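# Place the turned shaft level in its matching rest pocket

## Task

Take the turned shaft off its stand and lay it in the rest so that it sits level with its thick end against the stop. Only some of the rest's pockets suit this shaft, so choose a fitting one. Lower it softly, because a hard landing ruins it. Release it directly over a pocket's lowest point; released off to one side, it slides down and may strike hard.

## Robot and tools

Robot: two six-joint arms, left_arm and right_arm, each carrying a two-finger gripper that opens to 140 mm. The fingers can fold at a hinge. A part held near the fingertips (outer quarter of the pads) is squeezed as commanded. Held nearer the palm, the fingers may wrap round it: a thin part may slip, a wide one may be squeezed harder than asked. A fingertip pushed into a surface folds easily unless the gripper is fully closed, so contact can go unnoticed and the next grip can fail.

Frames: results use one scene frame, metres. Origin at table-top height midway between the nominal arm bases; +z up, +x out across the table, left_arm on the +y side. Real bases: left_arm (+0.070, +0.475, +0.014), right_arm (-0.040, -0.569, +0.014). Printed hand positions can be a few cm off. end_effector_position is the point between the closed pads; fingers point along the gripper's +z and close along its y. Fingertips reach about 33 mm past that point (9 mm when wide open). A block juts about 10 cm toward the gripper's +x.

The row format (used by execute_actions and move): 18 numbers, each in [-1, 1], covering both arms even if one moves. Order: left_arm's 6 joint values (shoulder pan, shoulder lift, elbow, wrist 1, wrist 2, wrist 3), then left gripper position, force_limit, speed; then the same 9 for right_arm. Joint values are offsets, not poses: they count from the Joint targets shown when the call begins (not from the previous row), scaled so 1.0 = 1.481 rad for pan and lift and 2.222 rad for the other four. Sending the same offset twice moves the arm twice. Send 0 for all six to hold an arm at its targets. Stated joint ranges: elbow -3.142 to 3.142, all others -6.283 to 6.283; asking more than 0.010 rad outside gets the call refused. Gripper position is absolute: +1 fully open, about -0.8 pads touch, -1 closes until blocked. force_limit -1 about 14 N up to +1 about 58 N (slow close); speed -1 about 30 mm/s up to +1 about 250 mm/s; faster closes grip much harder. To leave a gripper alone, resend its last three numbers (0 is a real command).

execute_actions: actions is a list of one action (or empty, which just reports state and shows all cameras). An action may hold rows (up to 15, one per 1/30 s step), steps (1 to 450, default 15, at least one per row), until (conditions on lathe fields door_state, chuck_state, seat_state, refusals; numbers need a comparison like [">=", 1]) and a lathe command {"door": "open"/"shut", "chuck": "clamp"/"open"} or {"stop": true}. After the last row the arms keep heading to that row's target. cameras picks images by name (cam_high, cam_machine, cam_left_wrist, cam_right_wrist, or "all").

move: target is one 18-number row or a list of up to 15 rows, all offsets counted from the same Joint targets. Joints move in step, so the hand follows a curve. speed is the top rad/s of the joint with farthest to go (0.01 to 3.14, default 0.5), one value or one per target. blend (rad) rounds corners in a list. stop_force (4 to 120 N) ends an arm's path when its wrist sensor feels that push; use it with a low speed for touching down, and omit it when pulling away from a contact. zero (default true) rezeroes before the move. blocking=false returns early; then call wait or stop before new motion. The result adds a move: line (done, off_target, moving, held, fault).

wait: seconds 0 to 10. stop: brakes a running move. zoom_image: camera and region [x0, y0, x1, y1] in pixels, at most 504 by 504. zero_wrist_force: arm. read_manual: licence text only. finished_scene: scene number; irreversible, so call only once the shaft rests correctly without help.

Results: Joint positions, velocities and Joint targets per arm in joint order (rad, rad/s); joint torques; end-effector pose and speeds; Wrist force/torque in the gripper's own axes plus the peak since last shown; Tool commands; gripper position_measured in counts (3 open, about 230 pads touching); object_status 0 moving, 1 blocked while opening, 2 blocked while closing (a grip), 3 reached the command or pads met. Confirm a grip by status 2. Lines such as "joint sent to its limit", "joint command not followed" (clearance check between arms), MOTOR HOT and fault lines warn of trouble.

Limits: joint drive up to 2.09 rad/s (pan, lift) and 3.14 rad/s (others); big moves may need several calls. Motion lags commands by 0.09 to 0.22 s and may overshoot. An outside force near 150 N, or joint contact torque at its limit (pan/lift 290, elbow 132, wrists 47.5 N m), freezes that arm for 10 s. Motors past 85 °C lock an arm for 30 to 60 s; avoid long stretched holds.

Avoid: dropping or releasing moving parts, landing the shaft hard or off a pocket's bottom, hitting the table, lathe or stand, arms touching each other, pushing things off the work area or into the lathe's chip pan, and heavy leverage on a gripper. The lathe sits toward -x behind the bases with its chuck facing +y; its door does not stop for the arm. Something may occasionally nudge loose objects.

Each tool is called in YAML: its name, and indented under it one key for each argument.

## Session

execute_actions:
  actions: []

Scene clock: 0.00 s.
left_arm: end_effector_position=(+0.1699, -0.2317, +0.2412) position_measured=3 object_status=3 end_effector_quat_wxyz=(+0.246, +0.859, +0.046, +0.446) | right_arm: end_effector_position=(+0.6223, -0.7645, +0.2008) position_measured=3 object_status=3 end_effector_quat_wxyz=(-0.474, -0.334, +0.810, +0.086)
Joint positions: left_arm=[-2.183 -1.528 2.242 -2.054 -0.517 0.751] | right_arm=[-0.337 -0.982 1.385 -1.039 -2.019 -0.88]
Joint velocities: within noise
Joint torques (N m): no reading
Motor temperatures (°C): left_arm=[26 26 27 28 36 26] | right_arm=[29 25 29 29 33 30]
Wrist force (N): no reading
Wrist torque (N m): no reading
Wrist force, peak (N): no reading
Joint targets: left_arm=[-2.183 -1.528 2.242 -2.054 -0.517 0.751] | right_arm=[-0.337 -0.982 1.385 -1.039 -2.019 -0.880]
Tool commands: left_gripper/position=+1.0 left_gripper/force_limit=+1.0 left_gripper/speed=+1.0 right_gripper/position=+1.0 right_gripper/force_limit=+1.0 right_gripper/speed=+1.0
lathe: door_state=shut chuck_state=open seat_state=open

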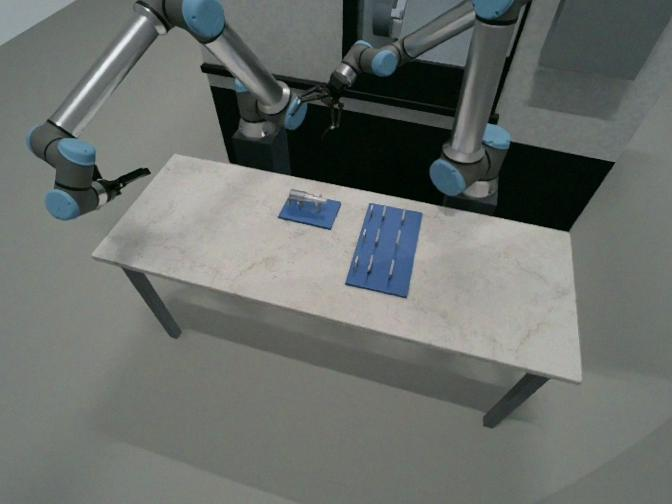

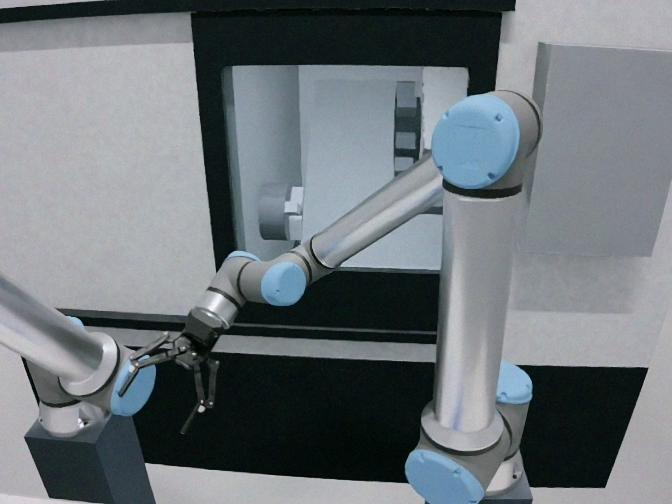

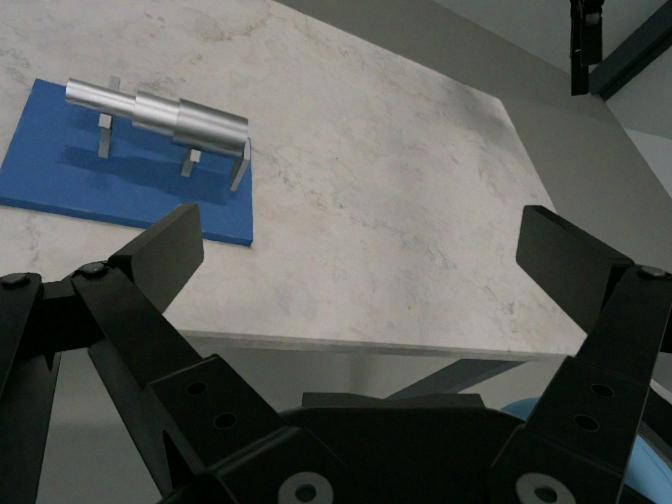

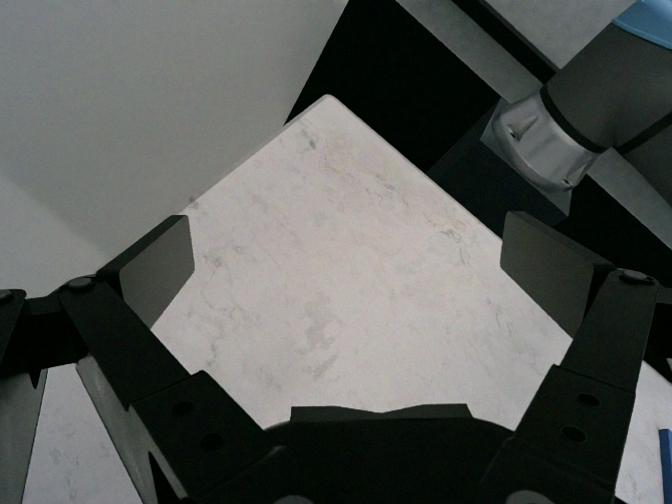

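move:
  target: [0.396,-0.1145,-0.108,0.1323,-0.2372,-0.0351,1,-1,-1,-0.002,-0.3498,0.2048,-0.2795,0.3551,0.5198,1,-1,-1]
  speed: 0.9

move:
  target: [0.396,-0.1145,-0.108,0.1323,-0.2372,-0.0351,1,-1,-1,0.1813,0.0285,0.2045,-0.2788,0.3553,0.5196,1,-1,-1]
  speed: 0.9
  cameras: ["cam_left_wrist","cam_right_wrist"]

zoom_image:
  camera: "cam_right_wrist"
  region: [150, 110, 340, 260]

zoom_image:
  camera: "cam_right_wrist"
  region: [280, 110, 470, 260]

zoom_image:
  camera: "cam_left_wrist"
  region: [220, 240, 390, 410]

Scene clock: 67.63 s.
left_arm: end_effector_position=(+0.4193, -0.0758, +0.3248) position_measured=3 object_status=3 end_effector_quat_wxyz=(+0.062, +0.873, +0.408, +0.258) | right_arm: end_effector_position=(+0.6384, -0.4960, +0.2741) position_measured=3 object_status=3 end_effector_quat_wxyz=(-0.119, +0.311, +0.927, +0.172)
Joint positions: left_arm=[-1.597 -1.698 2.002 -1.761 -1.044 0.673] | right_arm=[-0.34 -1.5 1.84 -1.66 -1.23 0.275]
Joint torques (N m): left_arm=[9.85 -40.75 -58.02 -1.35 -1.38 -1.67] | right_arm=[-16.24 -56.61 -40.32 -6.32 2.18 2.85]
Wrist force (N): left_arm=[-0.6 0.3 0.4] | right_arm=[-0.5 0.0 -0.9]
Wrist torque (N m): left_arm=[0.04 0.06 0.13] | right_arm=[-0.06 0.10 0.19]
Wrist force, peak (N): left_arm=[-2.1 -0.4 -1.1] | right_arm=[1.1 0.9 -1.2]
Joint targets: left_arm=[-1.597 -1.698 2.002 -1.761 -1.044 0.673] | right_arm=[-0.340 -1.500 1.840 -1.660 -1.230 0.275]
lathe: door_state=shut chuck_state=open seat_state=open
move: done

Scene clock: 69.70 s.
left_arm: end_effector_position=(+0.4992, +0.1500, +0.4999) position_measured=3 object_status=3 end_effector_quat_wxyz=(+0.001, +0.707, +0.707, +0.000) | right_arm: end_effector_position=(+0.5405, -0.1208, +0.2195) position_measured=3 object_status=3 end_effector_quat_wxyz=(-0.380, +0.597, +0.596, +0.380)
Joint positions: left_arm=[-1.01 -1.868 1.762 -1.467 -1.571 0.595] | right_arm=[-0.072 -1.458 2.294 -2.279 -0.44 1.43]
Joint torques (N m): left_arm=[11.79 -33.16 -59.02 -1.29 -3.51 -1.45] | right_arm=[11.08 -31.43 -28.42 -6.88 3.96 2.81]
Wrist force (N): left_arm=[-0.6 0.1 1.2] | right_arm=[0.4 -0.1 0.5]
Wrist torque (N m): left_arm=[-0.06 0.03 0.24] | right_arm=[0.00 -0.10 0.03]
Wrist force, peak (N): left_arm=[-2.4 -0.5 1.3] | right_arm=[-1.0 -0.9 -3.1]
Joint targets: left_arm=[-1.010 -1.868 1.762 -1.467 -1.571 0.595] | right_arm=[-0.072 -1.458 2.294 -2.279 -0.440 1.430]
lathe: door_state=shut chuck_state=open seat_state=open
move: done
Images, in order (width x height): cam_left_wrist 672x504, cam_right_wrist 672x504.

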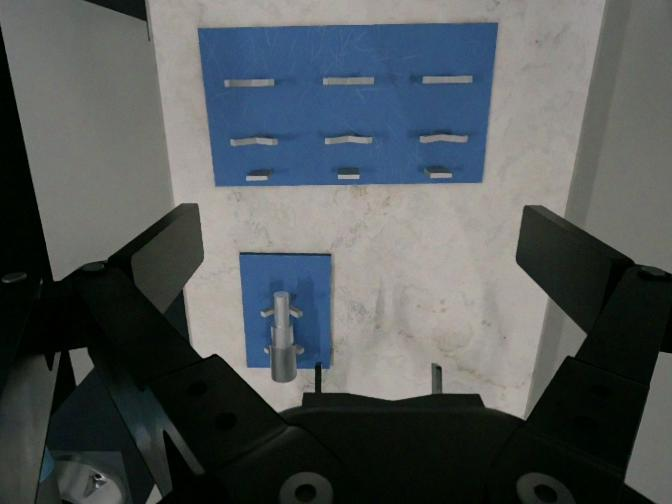

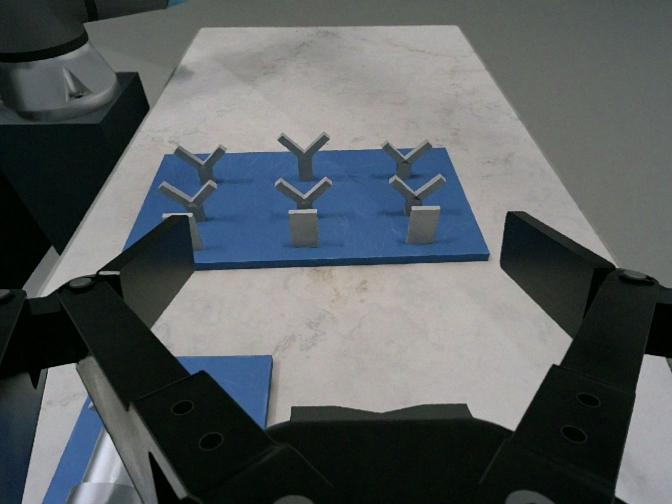

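Scaled by 2.653.

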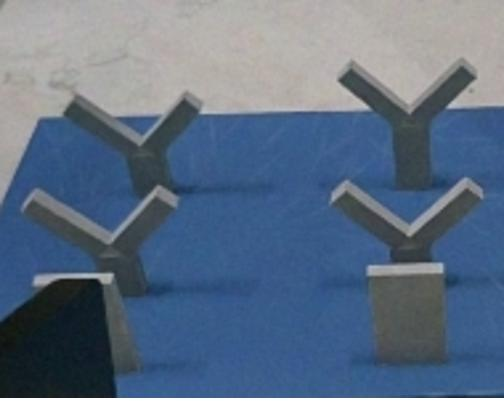

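Scaled by 2.653.

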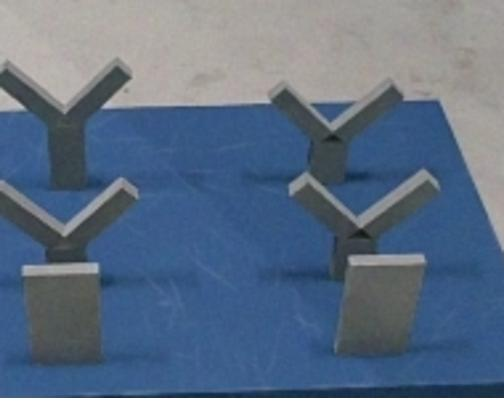

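Scaled by 2.965.

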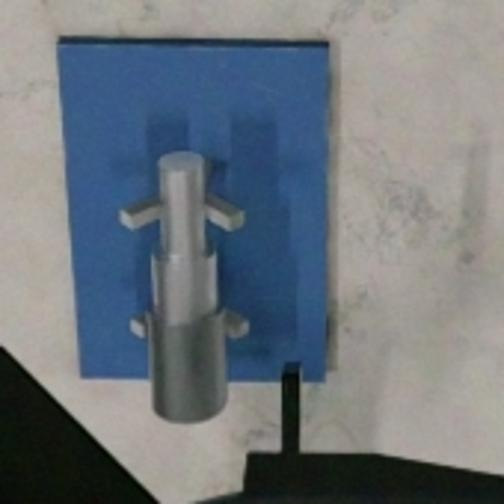

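move:
  target: [0,0,0,0,0,1.0,1,-1,-1,-0.559,-0.1635,0,0.0808,0,0,1,-1,-1]
  speed: 1.4

move:
  target: [-0.2423,0.2851,0.0720,-0.2610,0,0.2523,1,-1,-1,0,0,0,0,0,0,1,-1,-1]
  speed: 0.7
  cameras: ["cam_left_wrist"]

zoom_image:
  camera: "cam_left_wrist"
  region: [260, 30, 440, 290]

Scene clock: 110.10 s.
left_arm: end_effector_position=(+0.4992, +0.1500, +0.5000) position_measured=3 object_status=3 end_effector_quat_wxyz=(+0.000, +0.947, -0.320, +0.001) | right_arm: end_effector_position=(+0.6525, -0.6562, +0.3291) position_measured=3 object_status=3 end_effector_quat_wxyz=(-0.170, +0.780, +0.322, +0.509)
Joint positions: left_arm=[-1.01 -1.868 1.762 -1.467 -1.571 2.816] | right_arm=[-0.9 -1.7 2.294 -2.1 -0.44 1.43]
Joint torques (N m): left_arm=[8.7 -33 -59.91 -2.06 -2.78 3.56] | right_arm=[-14.12 -37.01 -45.14 -2.45 3.28 2.32]
Wrist force (N): left_arm=[-0.9 0.1 1.2] | right_arm=[0.4 -0.2 0.4]
Wrist torque (N m): left_arm=[-0.05 0.07 0.11] | right_arm=[-0.02 -0.09 0.00]
Wrist force, peak (N): left_arm=[-0.8 0.3 1.6] | right_arm=[0.8 -0.6 2.2]
Joint targets: left_arm=[-1.010 -1.868 1.762 -1.467 -1.571 2.817] | right_arm=[-0.900 -1.700 2.294 -2.100 -0.440 1.430]
lathe: door_state=shut chuck_state=open seat_state=open
move: done

Scene clock: 111.67 s.
left_arm: end_effector_position=(+0.4033, -0.1692, +0.1994) position_measured=3 object_status=3 end_effector_quat_wxyz=(+0.000, +0.707, -0.707, +0.000) | right_arm: end_effector_position=(+0.6525, -0.6563, +0.3291) position_measured=3 object_status=3 end_effector_quat_wxyz=(-0.170, +0.780, +0.322, +0.509)
Joint positions: left_arm=[-1.369 -1.446 1.922 -2.046 -1.571 3.377] | right_arm=[-0.9 -1.7 2.294 -2.1 -0.44 1.43]
Joint torques (N m): left_arm=[-9.29 -42.22 -30.86 -6.5 -1.9 2.9] | right_arm=[-16.17 -35.97 -45.08 -2.47 2.99 2.18]
Wrist force (N): left_arm=[-0.2 -0.1 0.6] | right_arm=[0.2 -0.5 0.1]
Wrist torque (N m): left_arm=[-0.10 -0.07 0.14] | right_arm=[-0.09 -0.04 0.00]
Wrist force, peak (N): left_arm=[2.3 2.2 4.0] | right_arm=[0.6 -0.6 0.2]
Joint targets: left_arm=[-1.369 -1.445 1.922 -2.046 -1.571 3.377] | right_arm=[-0.900 -1.700 2.294 -2.100 -0.440 1.430]
lathe: door_state=shut chuck_state=open seat_state=open
move: done
Images, in order (width x height): cam_left_wrist 672x504.

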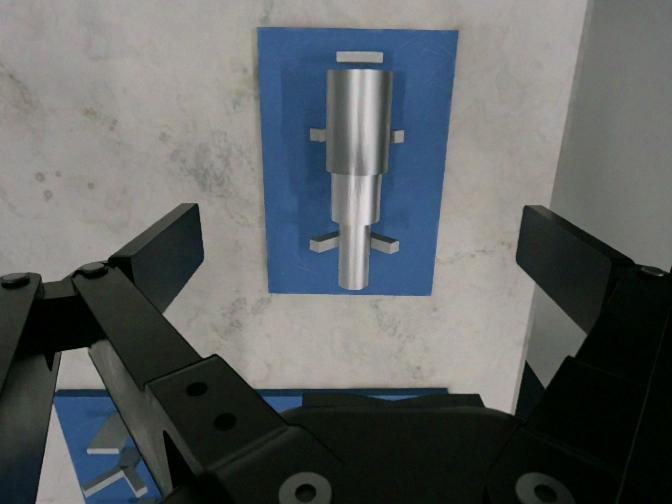

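Scaled by 1.938.

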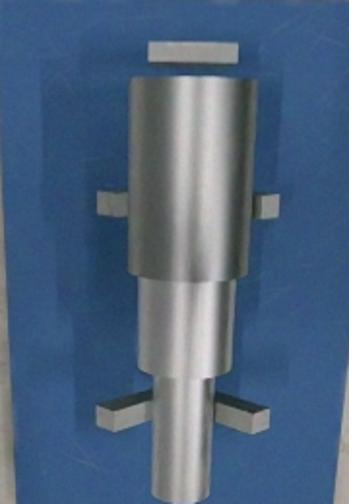

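move:
  target: [-0.0009,0.0398,0.0420,-0.0694,0,0.0072,1,-1,-1,0,0,0,0,0,0,1,-1,-1]
  speed: 0.3
  cameras: ["cam_left_wrist"]

zoom_image:
  camera: "cam_left_wrist"
  region: [190, 40, 540, 390]

Scene clock: 159.23 s.
left_arm: end_effector_position=(+0.4002, -0.1607, +0.1200) position_measured=3 object_status=3 end_effector_quat_wxyz=(+0.000, +0.701, -0.713, +0.000) | right_arm: end_effector_position=(+0.6525, -0.6563, +0.3291) position_measured=3 object_status=3 end_effector_quat_wxyz=(-0.170, +0.780, +0.322, +0.509)
Joint positions: left_arm=[-1.37 -1.387 2.015 -2.2 -1.571 3.393] | right_arm=[-0.9 -1.7 2.294 -2.1 -0.44 1.43]
Joint torques (N m): left_arm=[-11.34 -42.18 -29.37 -6.55 2.34 2.92] | right_arm=[-16.06 -36 -41.81 -2.45 1.53 0.65]
Wrist force (N): left_arm=[-0.4 0.3 0.7] | right_arm=[0.3 -0.5 0.0]
Wrist torque (N m): left_arm=[0.00 -0.02 0.16] | right_arm=[-0.09 -0.08 0.00]
Wrist force, peak (N): left_arm=[-0.7 0.3 2.4] | right_arm=[0.4 -0.9 -0.2]
Joint targets: left_arm=[-1.370 -1.386 2.015 -2.201 -1.571 3.393] | right_arm=[-0.900 -1.700 2.294 -2.100 -0.440 1.430]
lathe: door_state=shut chuck_state=open seat_state=open
move: done
Images, in order (width x height): cam_left_wrist 672x504.

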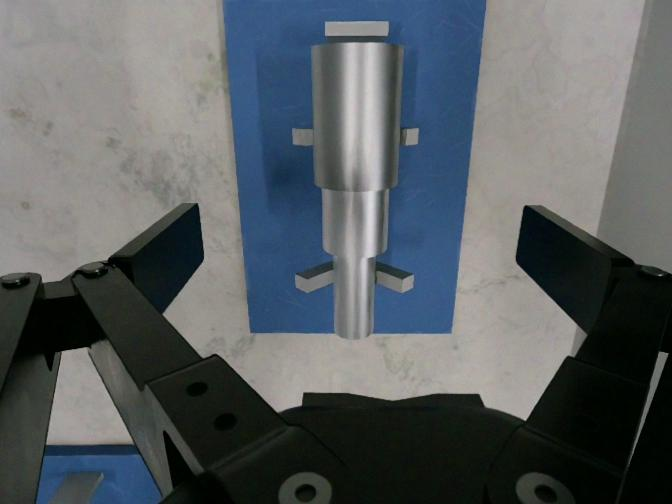

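Scaled by 1.440.

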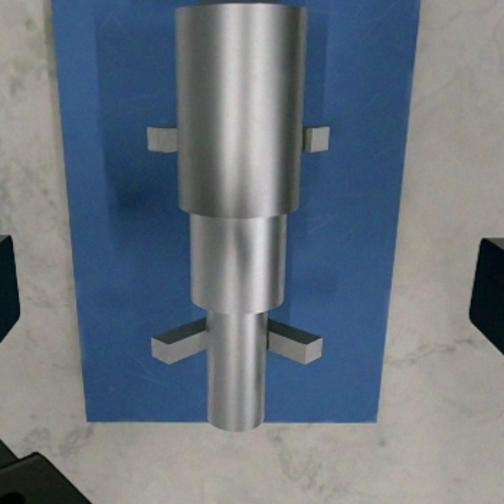

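move:
  target: [0.0008,0.0199,0.0110,-0.0243,0,0.0005,1,-1,-1,0,0,0,0,0,0,1,-1,-1]
  speed: 0.2

execute_actions:
  actions:
    - {"rows":[[0,0,0,0,0,0,-1,0,-1,0,0,0,0,0,0,1,-1,-1]],"steps":145}
  cameras: ["cam_left_wrist"]

Scene clock: 192.53 s.
left_arm: end_effector_position=(+0.4007, -0.1593, +0.0920) position_measured=3 object_status=3 end_effector_quat_wxyz=(+0.000, +0.701, -0.713, +0.000) | right_arm: end_effector_position=(+0.6525, -0.6563, +0.3291) position_measured=3 object_status=3 end_effector_quat_wxyz=(-0.170, +0.780, +0.322, +0.509)
Joint positions: left_arm=[-1.369 -1.357 2.04 -2.254 -1.571 3.394] | right_arm=[-0.9 -1.7 2.294 -2.1 -0.44 1.43]
Joint torques (N m): left_arm=[9.77 -42.59 -26.08 -6.98 2.48 2.3] | right_arm=[-14.13 -36.17 -39.46 -2.62 1.75 -0.26]
Wrist force (N): left_arm=[-0.8 0.1 0.8] | right_arm=[0.2 -0.5 0.1]
Wrist torque (N m): left_arm=[-0.06 0.07 0.16] | right_arm=[-0.08 -0.06 0.00]
Wrist force, peak (N): left_arm=[-0.5 0.4 1.6] | right_arm=[0.9 -0.3 -0.2]
Joint targets: left_arm=[-1.369 -1.357 2.040 -2.255 -1.571 3.394] | right_arm=[-0.900 -1.700 2.294 -2.100 -0.440 1.430]
lathe: door_state=shut chuck_state=open seat_state=open
move: done

Scene clock: 197.57 s.
left_arm: end_effector_position=(+0.4007, -0.1593, +0.0919) position_measured=180 object_status=2 end_effector_quat_wxyz=(+0.000, +0.701, -0.713, +0.000) | right_arm: end_effector_position=(+0.6525, -0.6563, +0.3291) position_measured=3 object_status=3 end_effector_quat_wxyz=(-0.170, +0.780, +0.322, +0.509)
Joint positions: left_arm=[-1.369 -1.357 2.04 -2.255 -1.571 3.394] | right_arm=[-0.9 -1.7 2.294 -2.1 -0.44 1.43]
Joint torques (N m): left_arm=[-21.85 -42.44 -26.81 0.88 -10.85 2.2] | right_arm=[-14.79 -37.11 -39.26 -2.56 1.76 -0.61]
Wrist force (N): left_arm=[-5.0 -20.1 -19.4] | right_arm=[0.5 -0.5 0.1]
Wrist torque (N m): left_arm=[0.48 -0.06 -0.20] | right_arm=[-0.10 -0.13 0.00]
Wrist force, peak (N): left_arm=[-4.7 -20.4 -19.2] | right_arm=[0.4 -0.8 -0.4]
Joint targets: left_arm=[-1.369 -1.357 2.040 -2.255 -1.571 3.394] | right_arm=[-0.900 -1.700 2.294 -2.100 -0.440 1.430]
lathe: door_state=shut chuck_state=open seat_state=open
Images, in order (width x height): cam_left_wrist 672x504.

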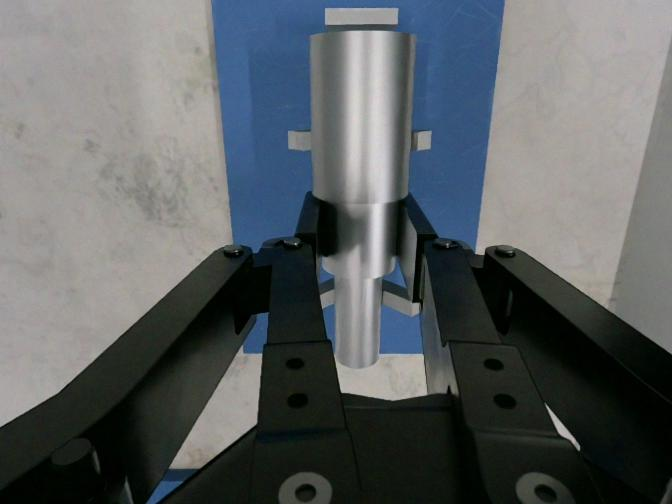

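execute_actions:
  actions:
    - {"rows":[[0,0,0,0,0,0,-0.98,1,-1,0,0,0,0,0,0,1,-1,-1]],"steps":30}

move:
  target: [0,-0.0155,-0.0071,0.0175,0,0,-0.98,1,-1,0,0,0,0,0,0,1,-1,-1]
  speed: 0.05
  cameras: ["cam_left_wrist"]

Scene clock: 212.63 s.
left_arm: end_effector_position=(+0.4007, -0.1593, +0.0919) position_measured=181 object_status=2 end_effector_quat_wxyz=(+0.000, +0.701, -0.713, +0.000) | right_arm: end_effector_position=(+0.6525, -0.6563, +0.3291) position_measured=3 object_status=3 end_effector_quat_wxyz=(-0.170, +0.780, +0.322, +0.509)
Joint positions: left_arm=[-1.369 -1.357 2.04 -2.255 -1.571 3.394] | right_arm=[-0.9 -1.7 2.294 -2.1 -0.44 1.43]
Joint torques (N m): left_arm=[-25.19 -46.14 -29.58 -0.08 -11.05 1.93] | right_arm=[-15.1 -35.3 -37.88 -2.56 1.69 -0.94]
Wrist force (N): left_arm=[-7.6 -19.7 -25.4] | right_arm=[0.5 -0.5 0.0]
Wrist torque (N m): left_arm=[0.58 -0.13 -0.26] | right_arm=[-0.09 -0.13 0.00]
Wrist force, peak (N): left_arm=[-7.8 -20.4 -25.6] | right_arm=[0.8 -0.6 -0.2]
Joint targets: left_arm=[-1.369 -1.357 2.040 -2.255 -1.571 3.394] | right_arm=[-0.900 -1.700 2.294 -2.100 -0.440 1.430]
lathe: door_state=shut chuck_state=open seat_state=open

Scene clock: 213.80 s.
left_arm: end_effector_position=(+0.4006, -0.1591, +0.1120) position_measured=181 object_status=2 end_effector_quat_wxyz=(+0.000, +0.701, -0.713, +0.000) | right_arm: end_effector_position=(+0.6525, -0.6563, +0.3291) position_measured=3 object_status=3 end_effector_quat_wxyz=(-0.170, +0.780, +0.322, +0.509)
Joint positions: left_arm=[-1.369 -1.38 2.024 -2.216 -1.571 3.394] | right_arm=[-0.9 -1.7 2.294 -2.1 -0.44 1.43]
Joint torques (N m): left_arm=[9.71 -67.5 -53.3 -1.82 3.22 1.75] | right_arm=[-13.94 -35.51 -37.55 -2.55 1.65 -1.18]
Wrist force (N): left_arm=[-0.2 1.2 5.1] | right_arm=[0.3 -0.6 -0.3]
Wrist torque (N m): left_arm=[0.19 -0.16 0.16] | right_arm=[-0.11 -0.08 0.00]
Wrist force, peak (N): left_arm=[-8.0 -19.9 -25.5] | right_arm=[0.5 -0.5 -0.4]
Joint targets: left_arm=[-1.369 -1.380 2.024 -2.216 -1.571 3.394] | right_arm=[-0.900 -1.700 2.294 -2.100 -0.440 1.430]
lathe: door_state=shut chuck_state=open seat_state=open
move: done
Images, in order (width x height): cam_left_wrist 672x504.

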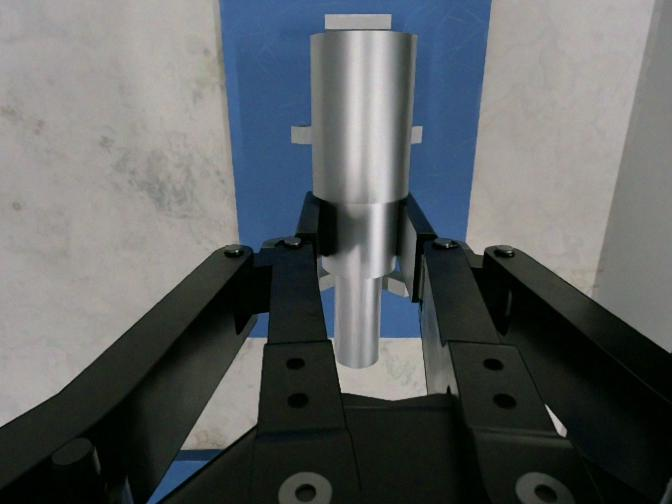

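move:
  target:
    - [0,-0.0262,-0.0150,0.0324,0,0,-0.98,1,-1,0,0,0,0,0,0,1,-1,-1]
    - [0.2692,-0.2499,0.1316,0.0350,0,0.1718,-0.98,1,-1,0,0,0,0,0,0,1,-1,-1]
  speed: [0.2,0.4]
  blend: [0.015,0]
  cameras: ["cam_left_wrist"]

zoom_image:
  camera: "cam_left_wrist"
  region: [270, 0, 460, 150]

zoom_image:
  camera: "cam_left_wrist"
  region: [150, 0, 600, 400]

Scene clock: 263.83 s.
left_arm: end_effector_position=(+0.5021, +0.1802, +0.1500) position_measured=181 object_status=2 end_effector_quat_wxyz=(+0.000, +0.707, -0.707, +0.000) | right_arm: end_effector_position=(+0.6525, -0.6563, +0.3291) position_measured=3 object_status=3 end_effector_quat_wxyz=(-0.170, +0.780, +0.322, +0.509)
Joint positions: left_arm=[-0.971 -1.75 2.316 -2.138 -1.571 3.776] | right_arm=[-0.9 -1.7 2.294 -2.1 -0.44 1.43]
Joint torques (N m): left_arm=[9.08 -35.05 -33.89 -1.88 1.22 2.42] | right_arm=[-13.64 -36.11 -35.04 -2.58 2.07 -1.1]
Wrist force (N): left_arm=[0.2 1.1 4.7] | right_arm=[0.4 -0.4 -0.2]
Wrist torque (N m): left_arm=[0.18 -0.25 0.12] | right_arm=[-0.06 -0.11 0.00]
Wrist force, peak (N): left_arm=[4.6 3.3 3.4] | right_arm=[0.6 -0.9 -0.3]
Joint targets: left_arm=[-0.970 -1.750 2.317 -2.138 -1.571 3.776] | right_arm=[-0.900 -1.700 2.294 -2.100 -0.440 1.430]
lathe: door_state=shut chuck_state=open seat_state=open
move: done
Images, in order (width x height): cam_left_wrist 672x504.

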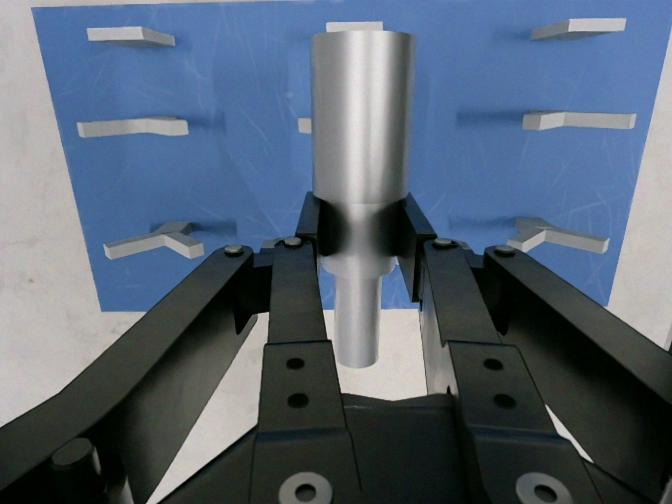

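Scaled by 2.653.

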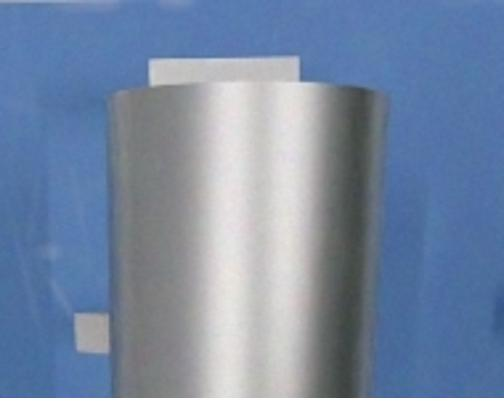

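Scaled by 1.120.

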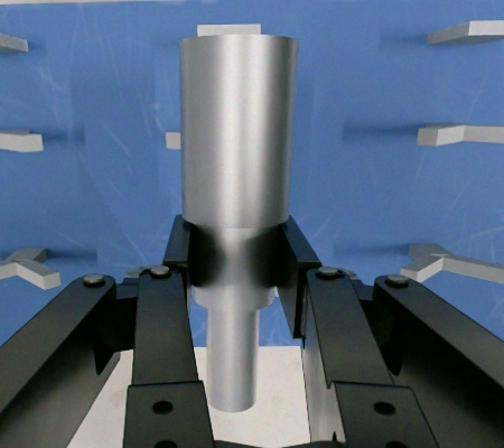

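zoom_image:
  camera: "cam_left_wrist"
  region: [60, 10, 220, 150]

zoom_image:
  camera: "cam_left_wrist"
  region: [500, 0, 660, 140]

Scaled by 3.150.

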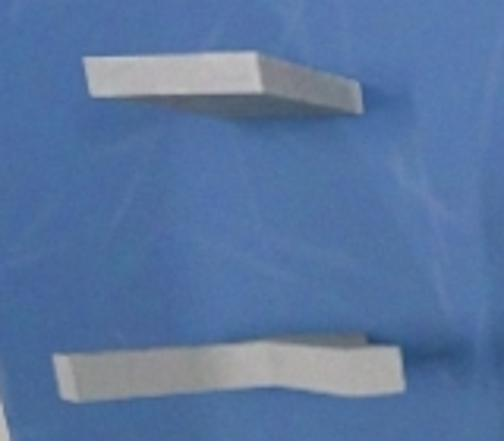

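Scaled by 3.150.

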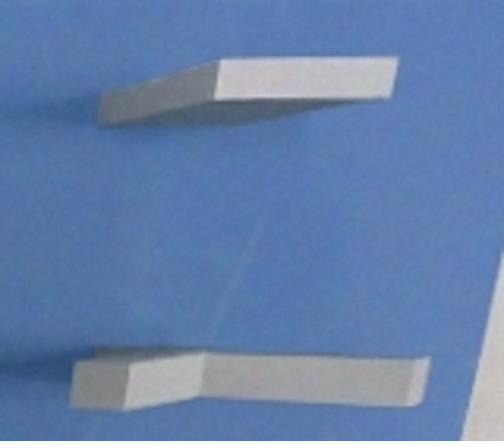

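move:
  target: [-0.0052,0.0487,0.0224,-0.0548,0,-0.0125,-0.98,1,-1,0,0,0,0,0,0,1,-1,-1]
  speed: 0.07
  stop_force: 5
  cameras: ["cam_left_wrist"]

zoom_image:
  camera: "cam_left_wrist"
  region: [270, 0, 460, 150]

zoom_image:
  camera: "cam_left_wrist"
  region: [270, 200, 460, 400]

Scene clock: 315.13 s.
left_arm: end_effector_position=(+0.5014, +0.1749, +0.0999) position_measured=181 object_status=2 end_effector_quat_wxyz=(+0.000, +0.714, -0.700, +0.000) | right_arm: end_effector_position=(+0.6525, -0.6563, +0.3291) position_measured=3 object_status=3 end_effector_quat_wxyz=(-0.170, +0.780, +0.322, +0.509)
Joint positions: left_arm=[-0.978 -1.678 2.366 -2.26 -1.571 3.748] | right_arm=[-0.9 -1.7 2.294 -2.1 -0.44 1.43]
Joint torques (N m): left_arm=[-9.78 -18.21 -30.26 -7.14 -2.98 -1.71] | right_arm=[-12.19 -36.02 -35.92 -2.47 2.8 -1.06]
Wrist force (N): left_arm=[0.3 0.6 4.4] | right_arm=[0.3 -0.5 -0.7]
Wrist torque (N m): left_arm=[0.06 -0.26 0.25] | right_arm=[-0.08 -0.07 0.00]
Wrist force, peak (N): left_arm=[0.7 1.0 5.2] | right_arm=[0.1 -0.9 -0.8]
Joint targets: left_arm=[-0.978 -1.678 2.366 -2.260 -1.571 3.748] | right_arm=[-0.900 -1.700 2.294 -2.100 -0.440 1.430]
lathe: door_state=shut chuck_state=open seat_state=open
move: done
Images, in order (width x height): cam_left_wrist 672x504.

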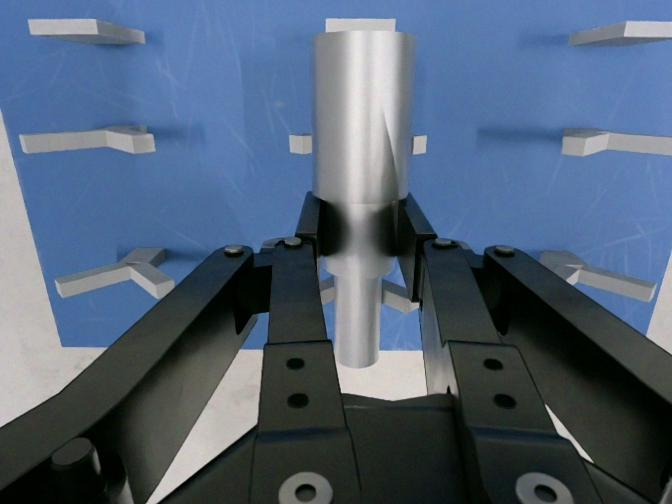

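Scaled by 2.653.

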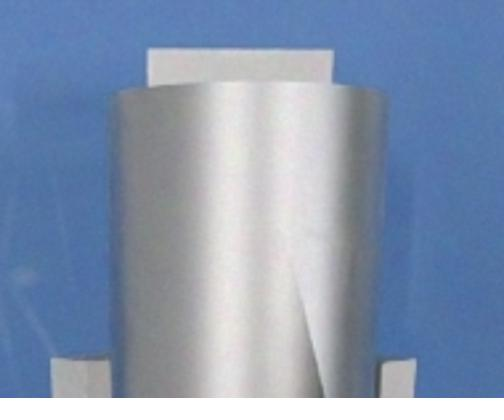

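Scaled by 2.520.

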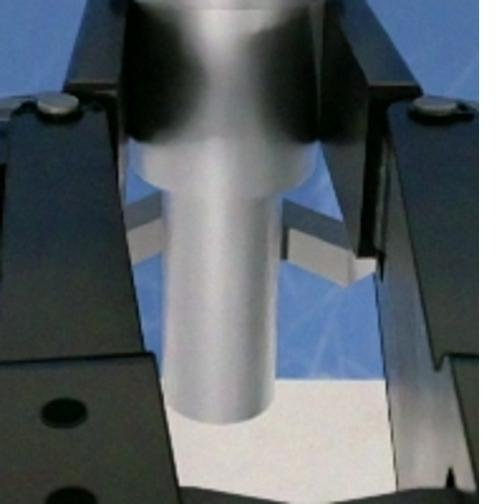

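move:
  target: [0.0008,0.0131,0.0049,-0.0136,0,0.0005,-0.98,1,-1,0,0,0,0,0,0,1,-1,-1]
  speed: 0.01
  stop_force: 4
  cameras: ["cam_left_wrist"]

zoom_image:
  camera: "cam_left_wrist"
  region: [270, 0, 460, 150]

Scene clock: 340.30 s.
left_arm: end_effector_position=(+0.5019, +0.1749, +0.0917) position_measured=181 object_status=2 end_effector_quat_wxyz=(+0.000, +0.714, -0.700, +0.000) | right_arm: end_effector_position=(+0.6525, -0.6563, +0.3291) position_measured=3 object_status=3 end_effector_quat_wxyz=(-0.170, +0.780, +0.322, +0.509)
Joint positions: left_arm=[-0.977 -1.665 2.374 -2.28 -1.571 3.749] | right_arm=[-0.9 -1.7 2.294 -2.1 -0.44 1.43]
Joint torques (N m): left_arm=[0.46 -36.35 -44 0.06 -3.06 0.61] | right_arm=[-13.61 -35.32 -35.79 -2.6 3.14 -1.08]
Wrist force (N): left_arm=[0.7 -3.6 -2.3] | right_arm=[0.2 -0.4 -0.6]
Wrist torque (N m): left_arm=[0.26 -0.16 0.33] | right_arm=[-0.07 -0.06 0.00]
Wrist force, peak (N): left_arm=[-4.8 1.2 -11.6] | right_arm=[0.8 -0.7 -0.7]
Joint targets: left_arm=[-0.977 -1.665 2.374 -2.280 -1.571 3.749] | right_arm=[-0.900 -1.700 2.294 -2.100 -0.440 1.430]
lathe: door_state=shut chuck_state=open seat_state=open
move: contact (left_arm)
Images, in order (width x height): cam_left_wrist 672x504.

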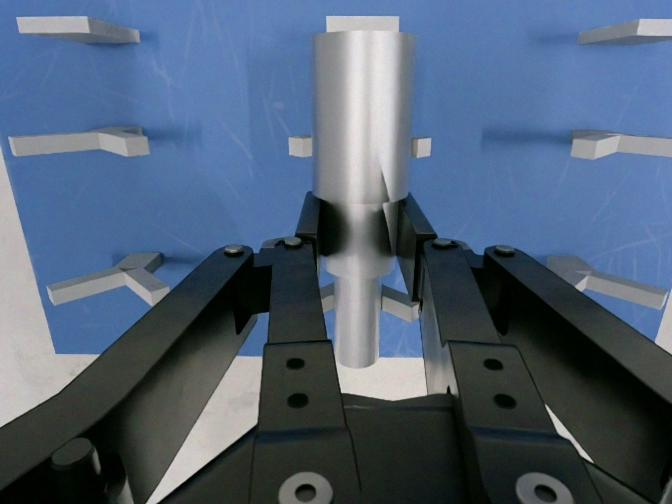

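Scaled by 2.653.

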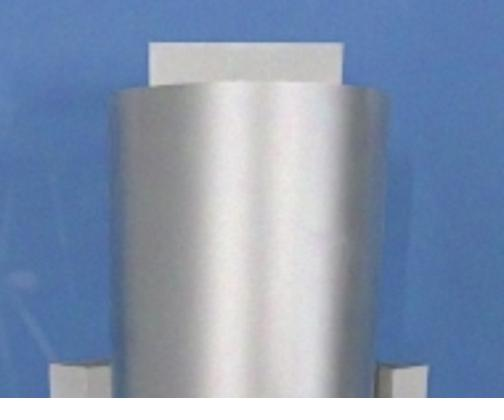

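move:
  target: [-0.0028,0.0032,-0.0019,-0.0002,0,-0.0019,-0.98,1,-1,0,0,0,0,0,0,1,-1,-1]
  speed: 0.01
  stop_force: 4
  cameras: ["cam_left_wrist"]

zoom_image:
  camera: "cam_left_wrist"
  region: [270, 0, 460, 150]

Scene clock: 361.67 s.
left_arm: end_effector_position=(+0.5019, +0.1746, +0.0918) position_measured=181 object_status=2 end_effector_quat_wxyz=(+0.000, +0.714, -0.700, +0.000) | right_arm: end_effector_position=(+0.6525, -0.6563, +0.3291) position_measured=3 object_status=3 end_effector_quat_wxyz=(-0.170, +0.780, +0.322, +0.509)
Joint positions: left_arm=[-0.977 -1.665 2.373 -2.28 -1.571 3.749] | right_arm=[-0.9 -1.7 2.294 -2.1 -0.44 1.43]
Joint torques (N m): left_arm=[12.32 -36.39 -25.54 -2.99 -2.78 2.25] | right_arm=[-11.78 -34.65 -35.29 -2.8 3.22 -1.18]
Wrist force (N): left_arm=[1.6 -1.2 2.5] | right_arm=[0.4 -0.5 -0.5]
Wrist torque (N m): left_arm=[0.15 -0.27 0.27] | right_arm=[-0.09 -0.10 0.01]
Wrist force, peak (N): left_arm=[1.9 -4.3 -0.4] | right_arm=[0.3 -0.6 -1.1]
Joint targets: left_arm=[-0.977 -1.665 2.373 -2.280 -1.571 3.749] | right_arm=[-0.900 -1.700 2.294 -2.100 -0.440 1.430]
lathe: door_state=shut chuck_state=open seat_state=open
move: contact (left_arm)
Images, in order (width x height): cam_left_wrist 672x504.

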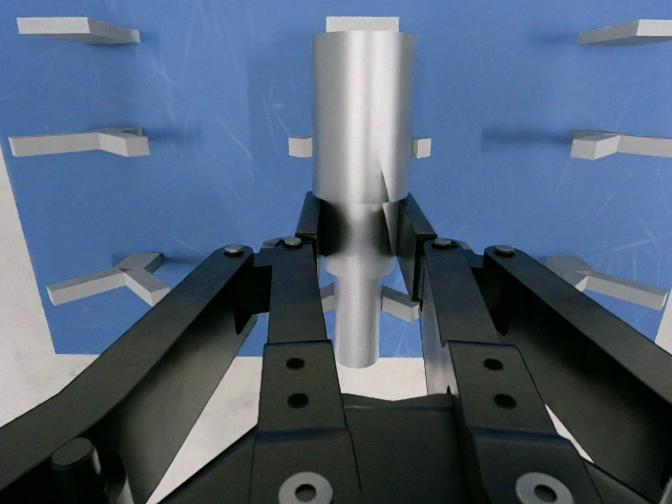

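Scaled by 2.653.

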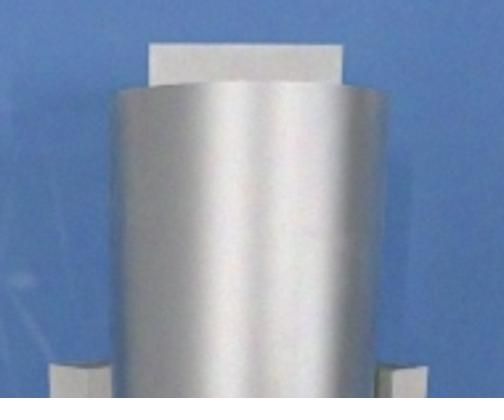

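move:
  target: [-0.0028,0.0032,-0.0019,-0.0002,0,-0.0019,-0.98,1,-1,0,0,0,0,0,0,1,-1,-1]
  speed: 0.01
  stop_force: 5
  cameras: ["cam_left_wrist"]

zoom_image:
  camera: "cam_left_wrist"
  region: [270, 0, 460, 150]

Scene clock: 372.23 s.
left_arm: end_effector_position=(+0.5019, +0.1745, +0.0917) position_measured=181 object_status=2 end_effector_quat_wxyz=(+0.000, +0.714, -0.700, +0.000) | right_arm: end_effector_position=(+0.6525, -0.6563, +0.3291) position_measured=3 object_status=3 end_effector_quat_wxyz=(-0.170, +0.780, +0.322, +0.509)
Joint positions: left_arm=[-0.978 -1.664 2.373 -2.28 -1.571 3.749] | right_arm=[-0.9 -1.7 2.294 -2.1 -0.44 1.43]
Joint torques (N m): left_arm=[9.44 -35.54 -24.11 -4.61 -2.91 2.21] | right_arm=[-10.71 -36.43 -35.4 -2.47 3.41 -1.06]
Wrist force (N): left_arm=[-4.1 -3.2 -6.7] | right_arm=[0.3 -0.5 -0.9]
Wrist torque (N m): left_arm=[0.20 -0.31 0.41] | right_arm=[-0.09 -0.08 0.00]
Wrist force, peak (N): left_arm=[-10.1 -1.4 -15.3] | right_arm=[0.4 -0.4 -1.2]
Joint targets: left_arm=[-0.978 -1.664 2.373 -2.280 -1.571 3.749] | right_arm=[-0.900 -1.700 2.294 -2.100 -0.440 1.430]
lathe: door_state=shut chuck_state=open seat_state=open
move: contact (left_arm)
Images, in order (width x height): cam_left_wrist 672x504.

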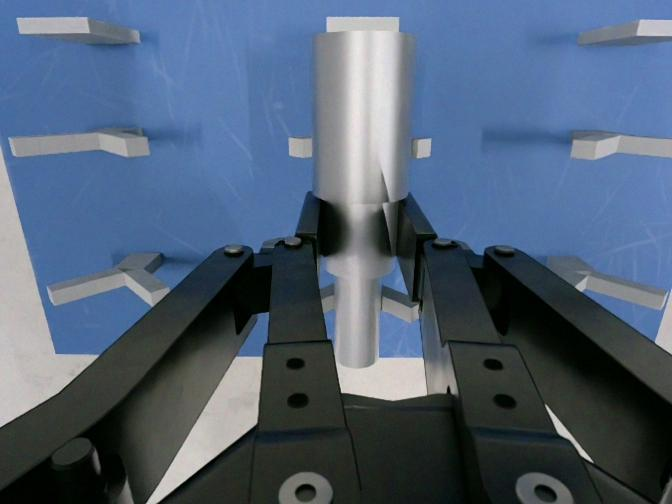

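Scaled by 2.653.

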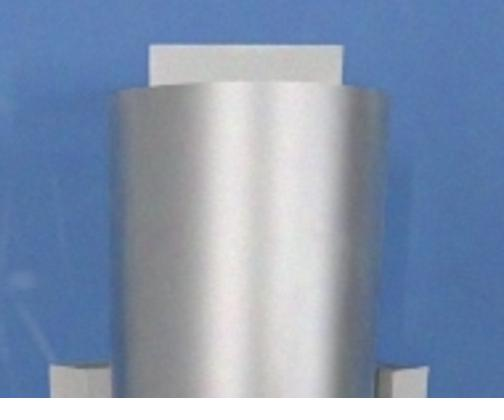

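move:
  target:
    - [0,-0.00033,-0.00012,0.00034,0,0,-0.98,1,-1,0,0,0,0,0,0,1,-1,-1]
    - [-0.0021,0.00205,-0.00154,0.00019,0,-0.0014,-0.98,1,-1,0,0,0,0,0,0,1,-1,-1]
  speed: 0.01
  stop_force: 6
  cameras: ["cam_left_wrist"]

zoom_image:
  camera: "cam_left_wrist"
  region: [270, 0, 460, 150]

Scene clock: 392.03 s.
left_arm: end_effector_position=(+0.5019, +0.1746, +0.0918) position_measured=181 object_status=2 end_effector_quat_wxyz=(+0.000, +0.714, -0.700, +0.000) | right_arm: end_effector_position=(+0.6525, -0.6563, +0.3291) position_measured=3 object_status=3 end_effector_quat_wxyz=(-0.170, +0.780, +0.322, +0.509)
Joint positions: left_arm=[-0.978 -1.665 2.373 -2.28 -1.571 3.749] | right_arm=[-0.9 -1.7 2.294 -2.1 -0.44 1.43]
Joint torques (N m): left_arm=[4.59 -25.86 -31.3 -4.67 -2.76 0.94] | right_arm=[-12.02 -35.16 -35.9 -2.83 3.63 -1.06]
Wrist force (N): left_arm=[-0.3 -4.5 1.4] | right_arm=[0.5 -0.6 -0.8]
Wrist torque (N m): left_arm=[0.30 -0.29 0.35] | right_arm=[-0.11 -0.12 0.00]
Wrist force, peak (N): left_arm=[-4.2 -3.3 -6.7] | right_arm=[0.5 -0.7 -1.0]
Joint targets: left_arm=[-0.978 -1.664 2.373 -2.280 -1.571 3.749] | right_arm=[-0.900 -1.700 2.294 -2.100 -0.440 1.430]
lathe: door_state=shut chuck_state=open seat_state=open
move: contact (left_arm); path passed 0 of 2 targets
Images, in order (width x height): cam_left_wrist 672x504.

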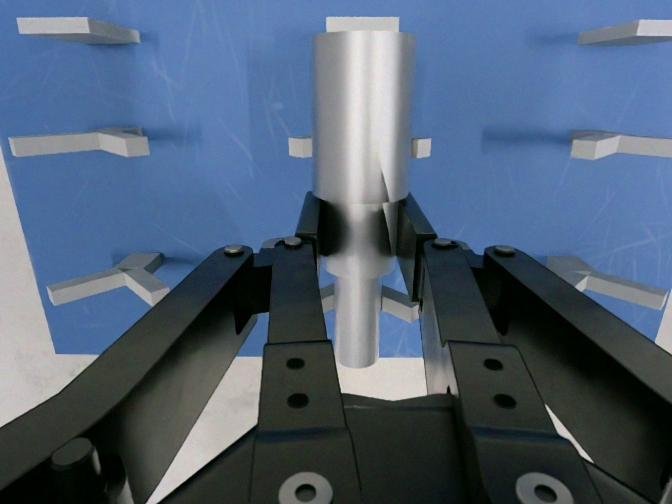

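Scaled by 2.653.

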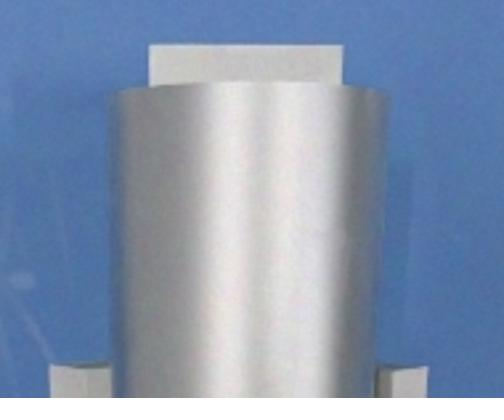

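move:
  target: [0.00032,-0.00001,-0.00031,0.00031,0,0.00022,-0.98,1,-1,0,0,0,0,0,0,1,-1,-1]
  speed: 0.01

move:
  target: [-0.0028,0.0031,-0.00189,-0.0002,0,-0.0019,-0.98,1,-1,0,0,0,0,0,0,1,-1,-1]
  speed: 0.01
  stop_force: 5
  cameras: ["cam_left_wrist"]

zoom_image:
  camera: "cam_left_wrist"
  region: [270, 0, 460, 150]

Scene clock: 409.90 s.
left_arm: end_effector_position=(+0.5022, +0.1746, +0.0920) position_measured=181 object_status=2 end_effector_quat_wxyz=(+0.000, +0.714, -0.700, +0.000) | right_arm: end_effector_position=(+0.6525, -0.6563, +0.3291) position_measured=3 object_status=3 end_effector_quat_wxyz=(-0.170, +0.780, +0.322, +0.509)
Joint positions: left_arm=[-0.977 -1.664 2.373 -2.279 -1.571 3.749] | right_arm=[-0.9 -1.7 2.294 -2.1 -0.44 1.43]
Joint torques (N m): left_arm=[11.65 -26.04 -52.15 -2.08 -2.58 2.34] | right_arm=[-11.82 -35.15 -35.84 -2.91 3.89 -1.02]
Wrist force (N): left_arm=[-0.2 0.8 4.5] | right_arm=[0.3 -0.7 -1.0]
Wrist torque (N m): left_arm=[0.11 -0.18 0.17] | right_arm=[-0.14 -0.08 0.00]
Wrist force, peak (N): left_arm=[-0.5 -4.7 2.0] | right_arm=[0.7 -0.4 -1.1]
Joint targets: left_arm=[-0.977 -1.665 2.373 -2.279 -1.571 3.749] | right_arm=[-0.900 -1.700 2.294 -2.100 -0.440 1.430]
lathe: door_state=shut chuck_state=open seat_state=open
move: done

Scene clock: 411.50 s.
left_arm: end_effector_position=(+0.5024, +0.1720, +0.0921) position_measured=181 object_status=2 end_effector_quat_wxyz=(+0.000, +0.714, -0.700, +0.000) | right_arm: end_effector_position=(+0.6525, -0.6563, +0.3291) position_measured=3 object_status=3 end_effector_quat_wxyz=(-0.170, +0.780, +0.322, +0.509)
Joint positions: left_arm=[-0.98 -1.661 2.37 -2.28 -1.571 3.746] | right_arm=[-0.9 -1.7 2.294 -2.1 -0.44 1.43]
Joint torques (N m): left_arm=[7.57 -37.8 -30.96 -6.34 -2.37 2.47] | right_arm=[-11.04 -34.49 -35.79 -2.78 3.91 -1.19]
Wrist force (N): left_arm=[-6.2 2.3 1.3] | right_arm=[0.5 -0.4 -0.6]
Wrist torque (N m): left_arm=[-0.02 -0.26 0.28] | right_arm=[-0.07 -0.12 0.00]
Wrist force, peak (N): left_arm=[-17.1 4.9 -8.7] | right_arm=[0.4 -0.8 -1.0]
Joint targets: left_arm=[-0.980 -1.661 2.370 -2.280 -1.571 3.746] | right_arm=[-0.900 -1.700 2.294 -2.100 -0.440 1.430]
lathe: door_state=shut chuck_state=open seat_state=open
move: contact (left_arm)
Images, in order (width x height): cam_left_wrist 672x504.

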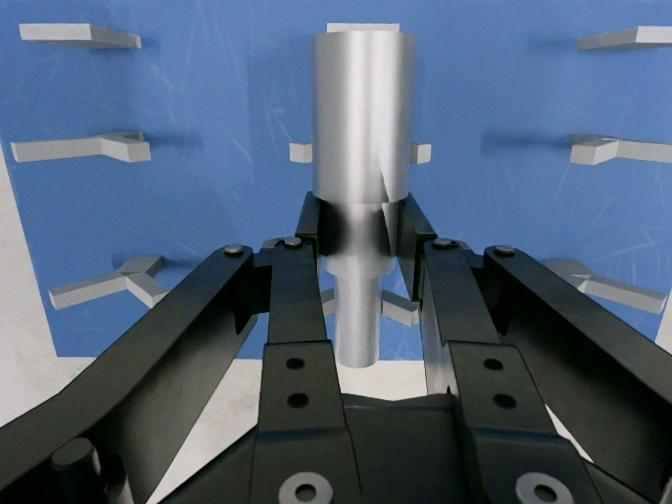

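Scaled by 2.653.

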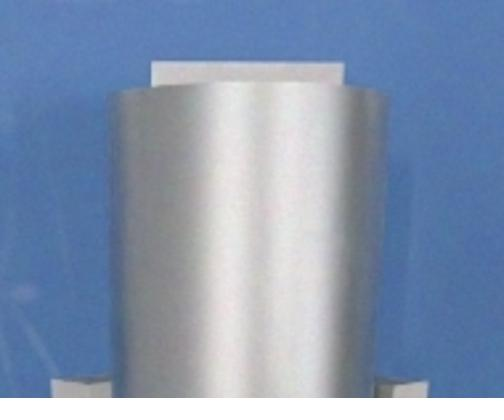

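move:
  target: [0,0.00109,0.00041,-0.00113,0,0,-0.98,1,-1,0,0,0,0,0,0,1,-1,-1]
  speed: 0.01
  stop_force: 7

Scene clock: 419.53 s.
left_arm: end_effector_position=(+0.5024, +0.1720, +0.0919) position_measured=181 object_status=2 end_effector_quat_wxyz=(+0.000, +0.714, -0.700, +0.000) | right_arm: end_effector_position=(+0.6525, -0.6563, +0.3291) position_measured=3 object_status=3 end_effector_quat_wxyz=(-0.170, +0.780, +0.322, +0.509)
Joint positions: left_arm=[-0.98 -1.661 2.37 -2.28 -1.571 3.746] | right_arm=[-0.9 -1.7 2.294 -2.1 -0.44 1.43]
Joint torques (N m): left_arm=[8.22 -31.37 -38.51 -4.28 -2.75 2.26] | right_arm=[-11.14 -34.61 -35.11 -2.77 4.06 -1.16]
Wrist force (N): left_arm=[-10.4 5.7 -9.4] | right_arm=[0.5 -0.5 -0.9]
Wrist torque (N m): left_arm=[0.18 -0.16 0.37] | right_arm=[-0.09 -0.13 0.00]
Wrist force, peak (N): left_arm=[-11.0 6.6 -9.5] | right_arm=[0.4 -0.8 -1.1]
Joint targets: left_arm=[-0.980 -1.661 2.370 -2.280 -1.571 3.746] | right_arm=[-0.900 -1.700 2.294 -2.100 -0.440 1.430]
lathe: door_state=shut chuck_state=open seat_state=open
move: contact (left_arm)

execute_actions:
  actions:
    - {"rows":[[0,0,0,0,0,0,0.1,-1,-1,0,0,0,0,0,0,1,-1,-1]],"steps":60}
  cameras: ["cam_left_wrist"]

zoom_image:
  camera: "cam_left_wrist"
  region: [270, 0, 460, 400]

Scene clock: 432.17 s.
left_arm: end_effector_position=(+0.5024, +0.1720, +0.0919) position_measured=117 object_status=3 end_effector_quat_wxyz=(+0.000, +0.714, -0.700, +0.000) | right_arm: end_effector_position=(+0.6525, -0.6563, +0.3291) position_measured=3 object_status=3 end_effector_quat_wxyz=(-0.170, +0.780, +0.322, +0.509)
Joint positions: left_arm=[-0.98 -1.661 2.37 -2.28 -1.571 3.746] | right_arm=[-0.9 -1.7 2.294 -2.1 -0.44 1.43]
Joint torques (N m): left_arm=[-4.58 -35.88 -48.42 -4.69 -2.67 1.79] | right_arm=[-10.92 -35.5 -36.01 -2.73 4.13 -1.15]
Wrist force (N): left_arm=[0.7 1.3 -0.4] | right_arm=[0.5 -0.7 -0.7]
Wrist torque (N m): left_arm=[0.21 -0.29 0.23] | right_arm=[-0.13 -0.12 0.00]
Wrist force, peak (N): left_arm=[-10.0 5.7 -9.8] | right_arm=[0.3 -0.5 -1.2]
Joint targets: left_arm=[-0.980 -1.661 2.370 -2.280 -1.571 3.746] | right_arm=[-0.900 -1.700 2.294 -2.100 -0.440 1.430]
lathe: door_state=shut chuck_state=open seat_state=open
Images, in order (width x height): cam_left_wrist 672x504.

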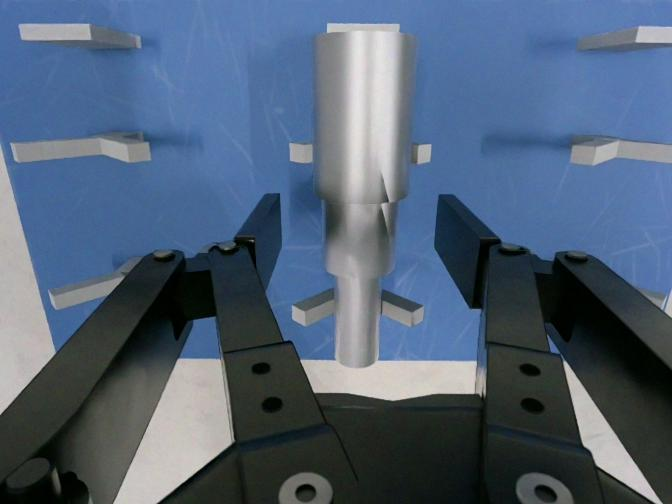

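Scaled by 1.260.

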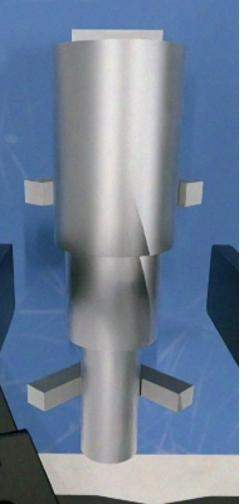

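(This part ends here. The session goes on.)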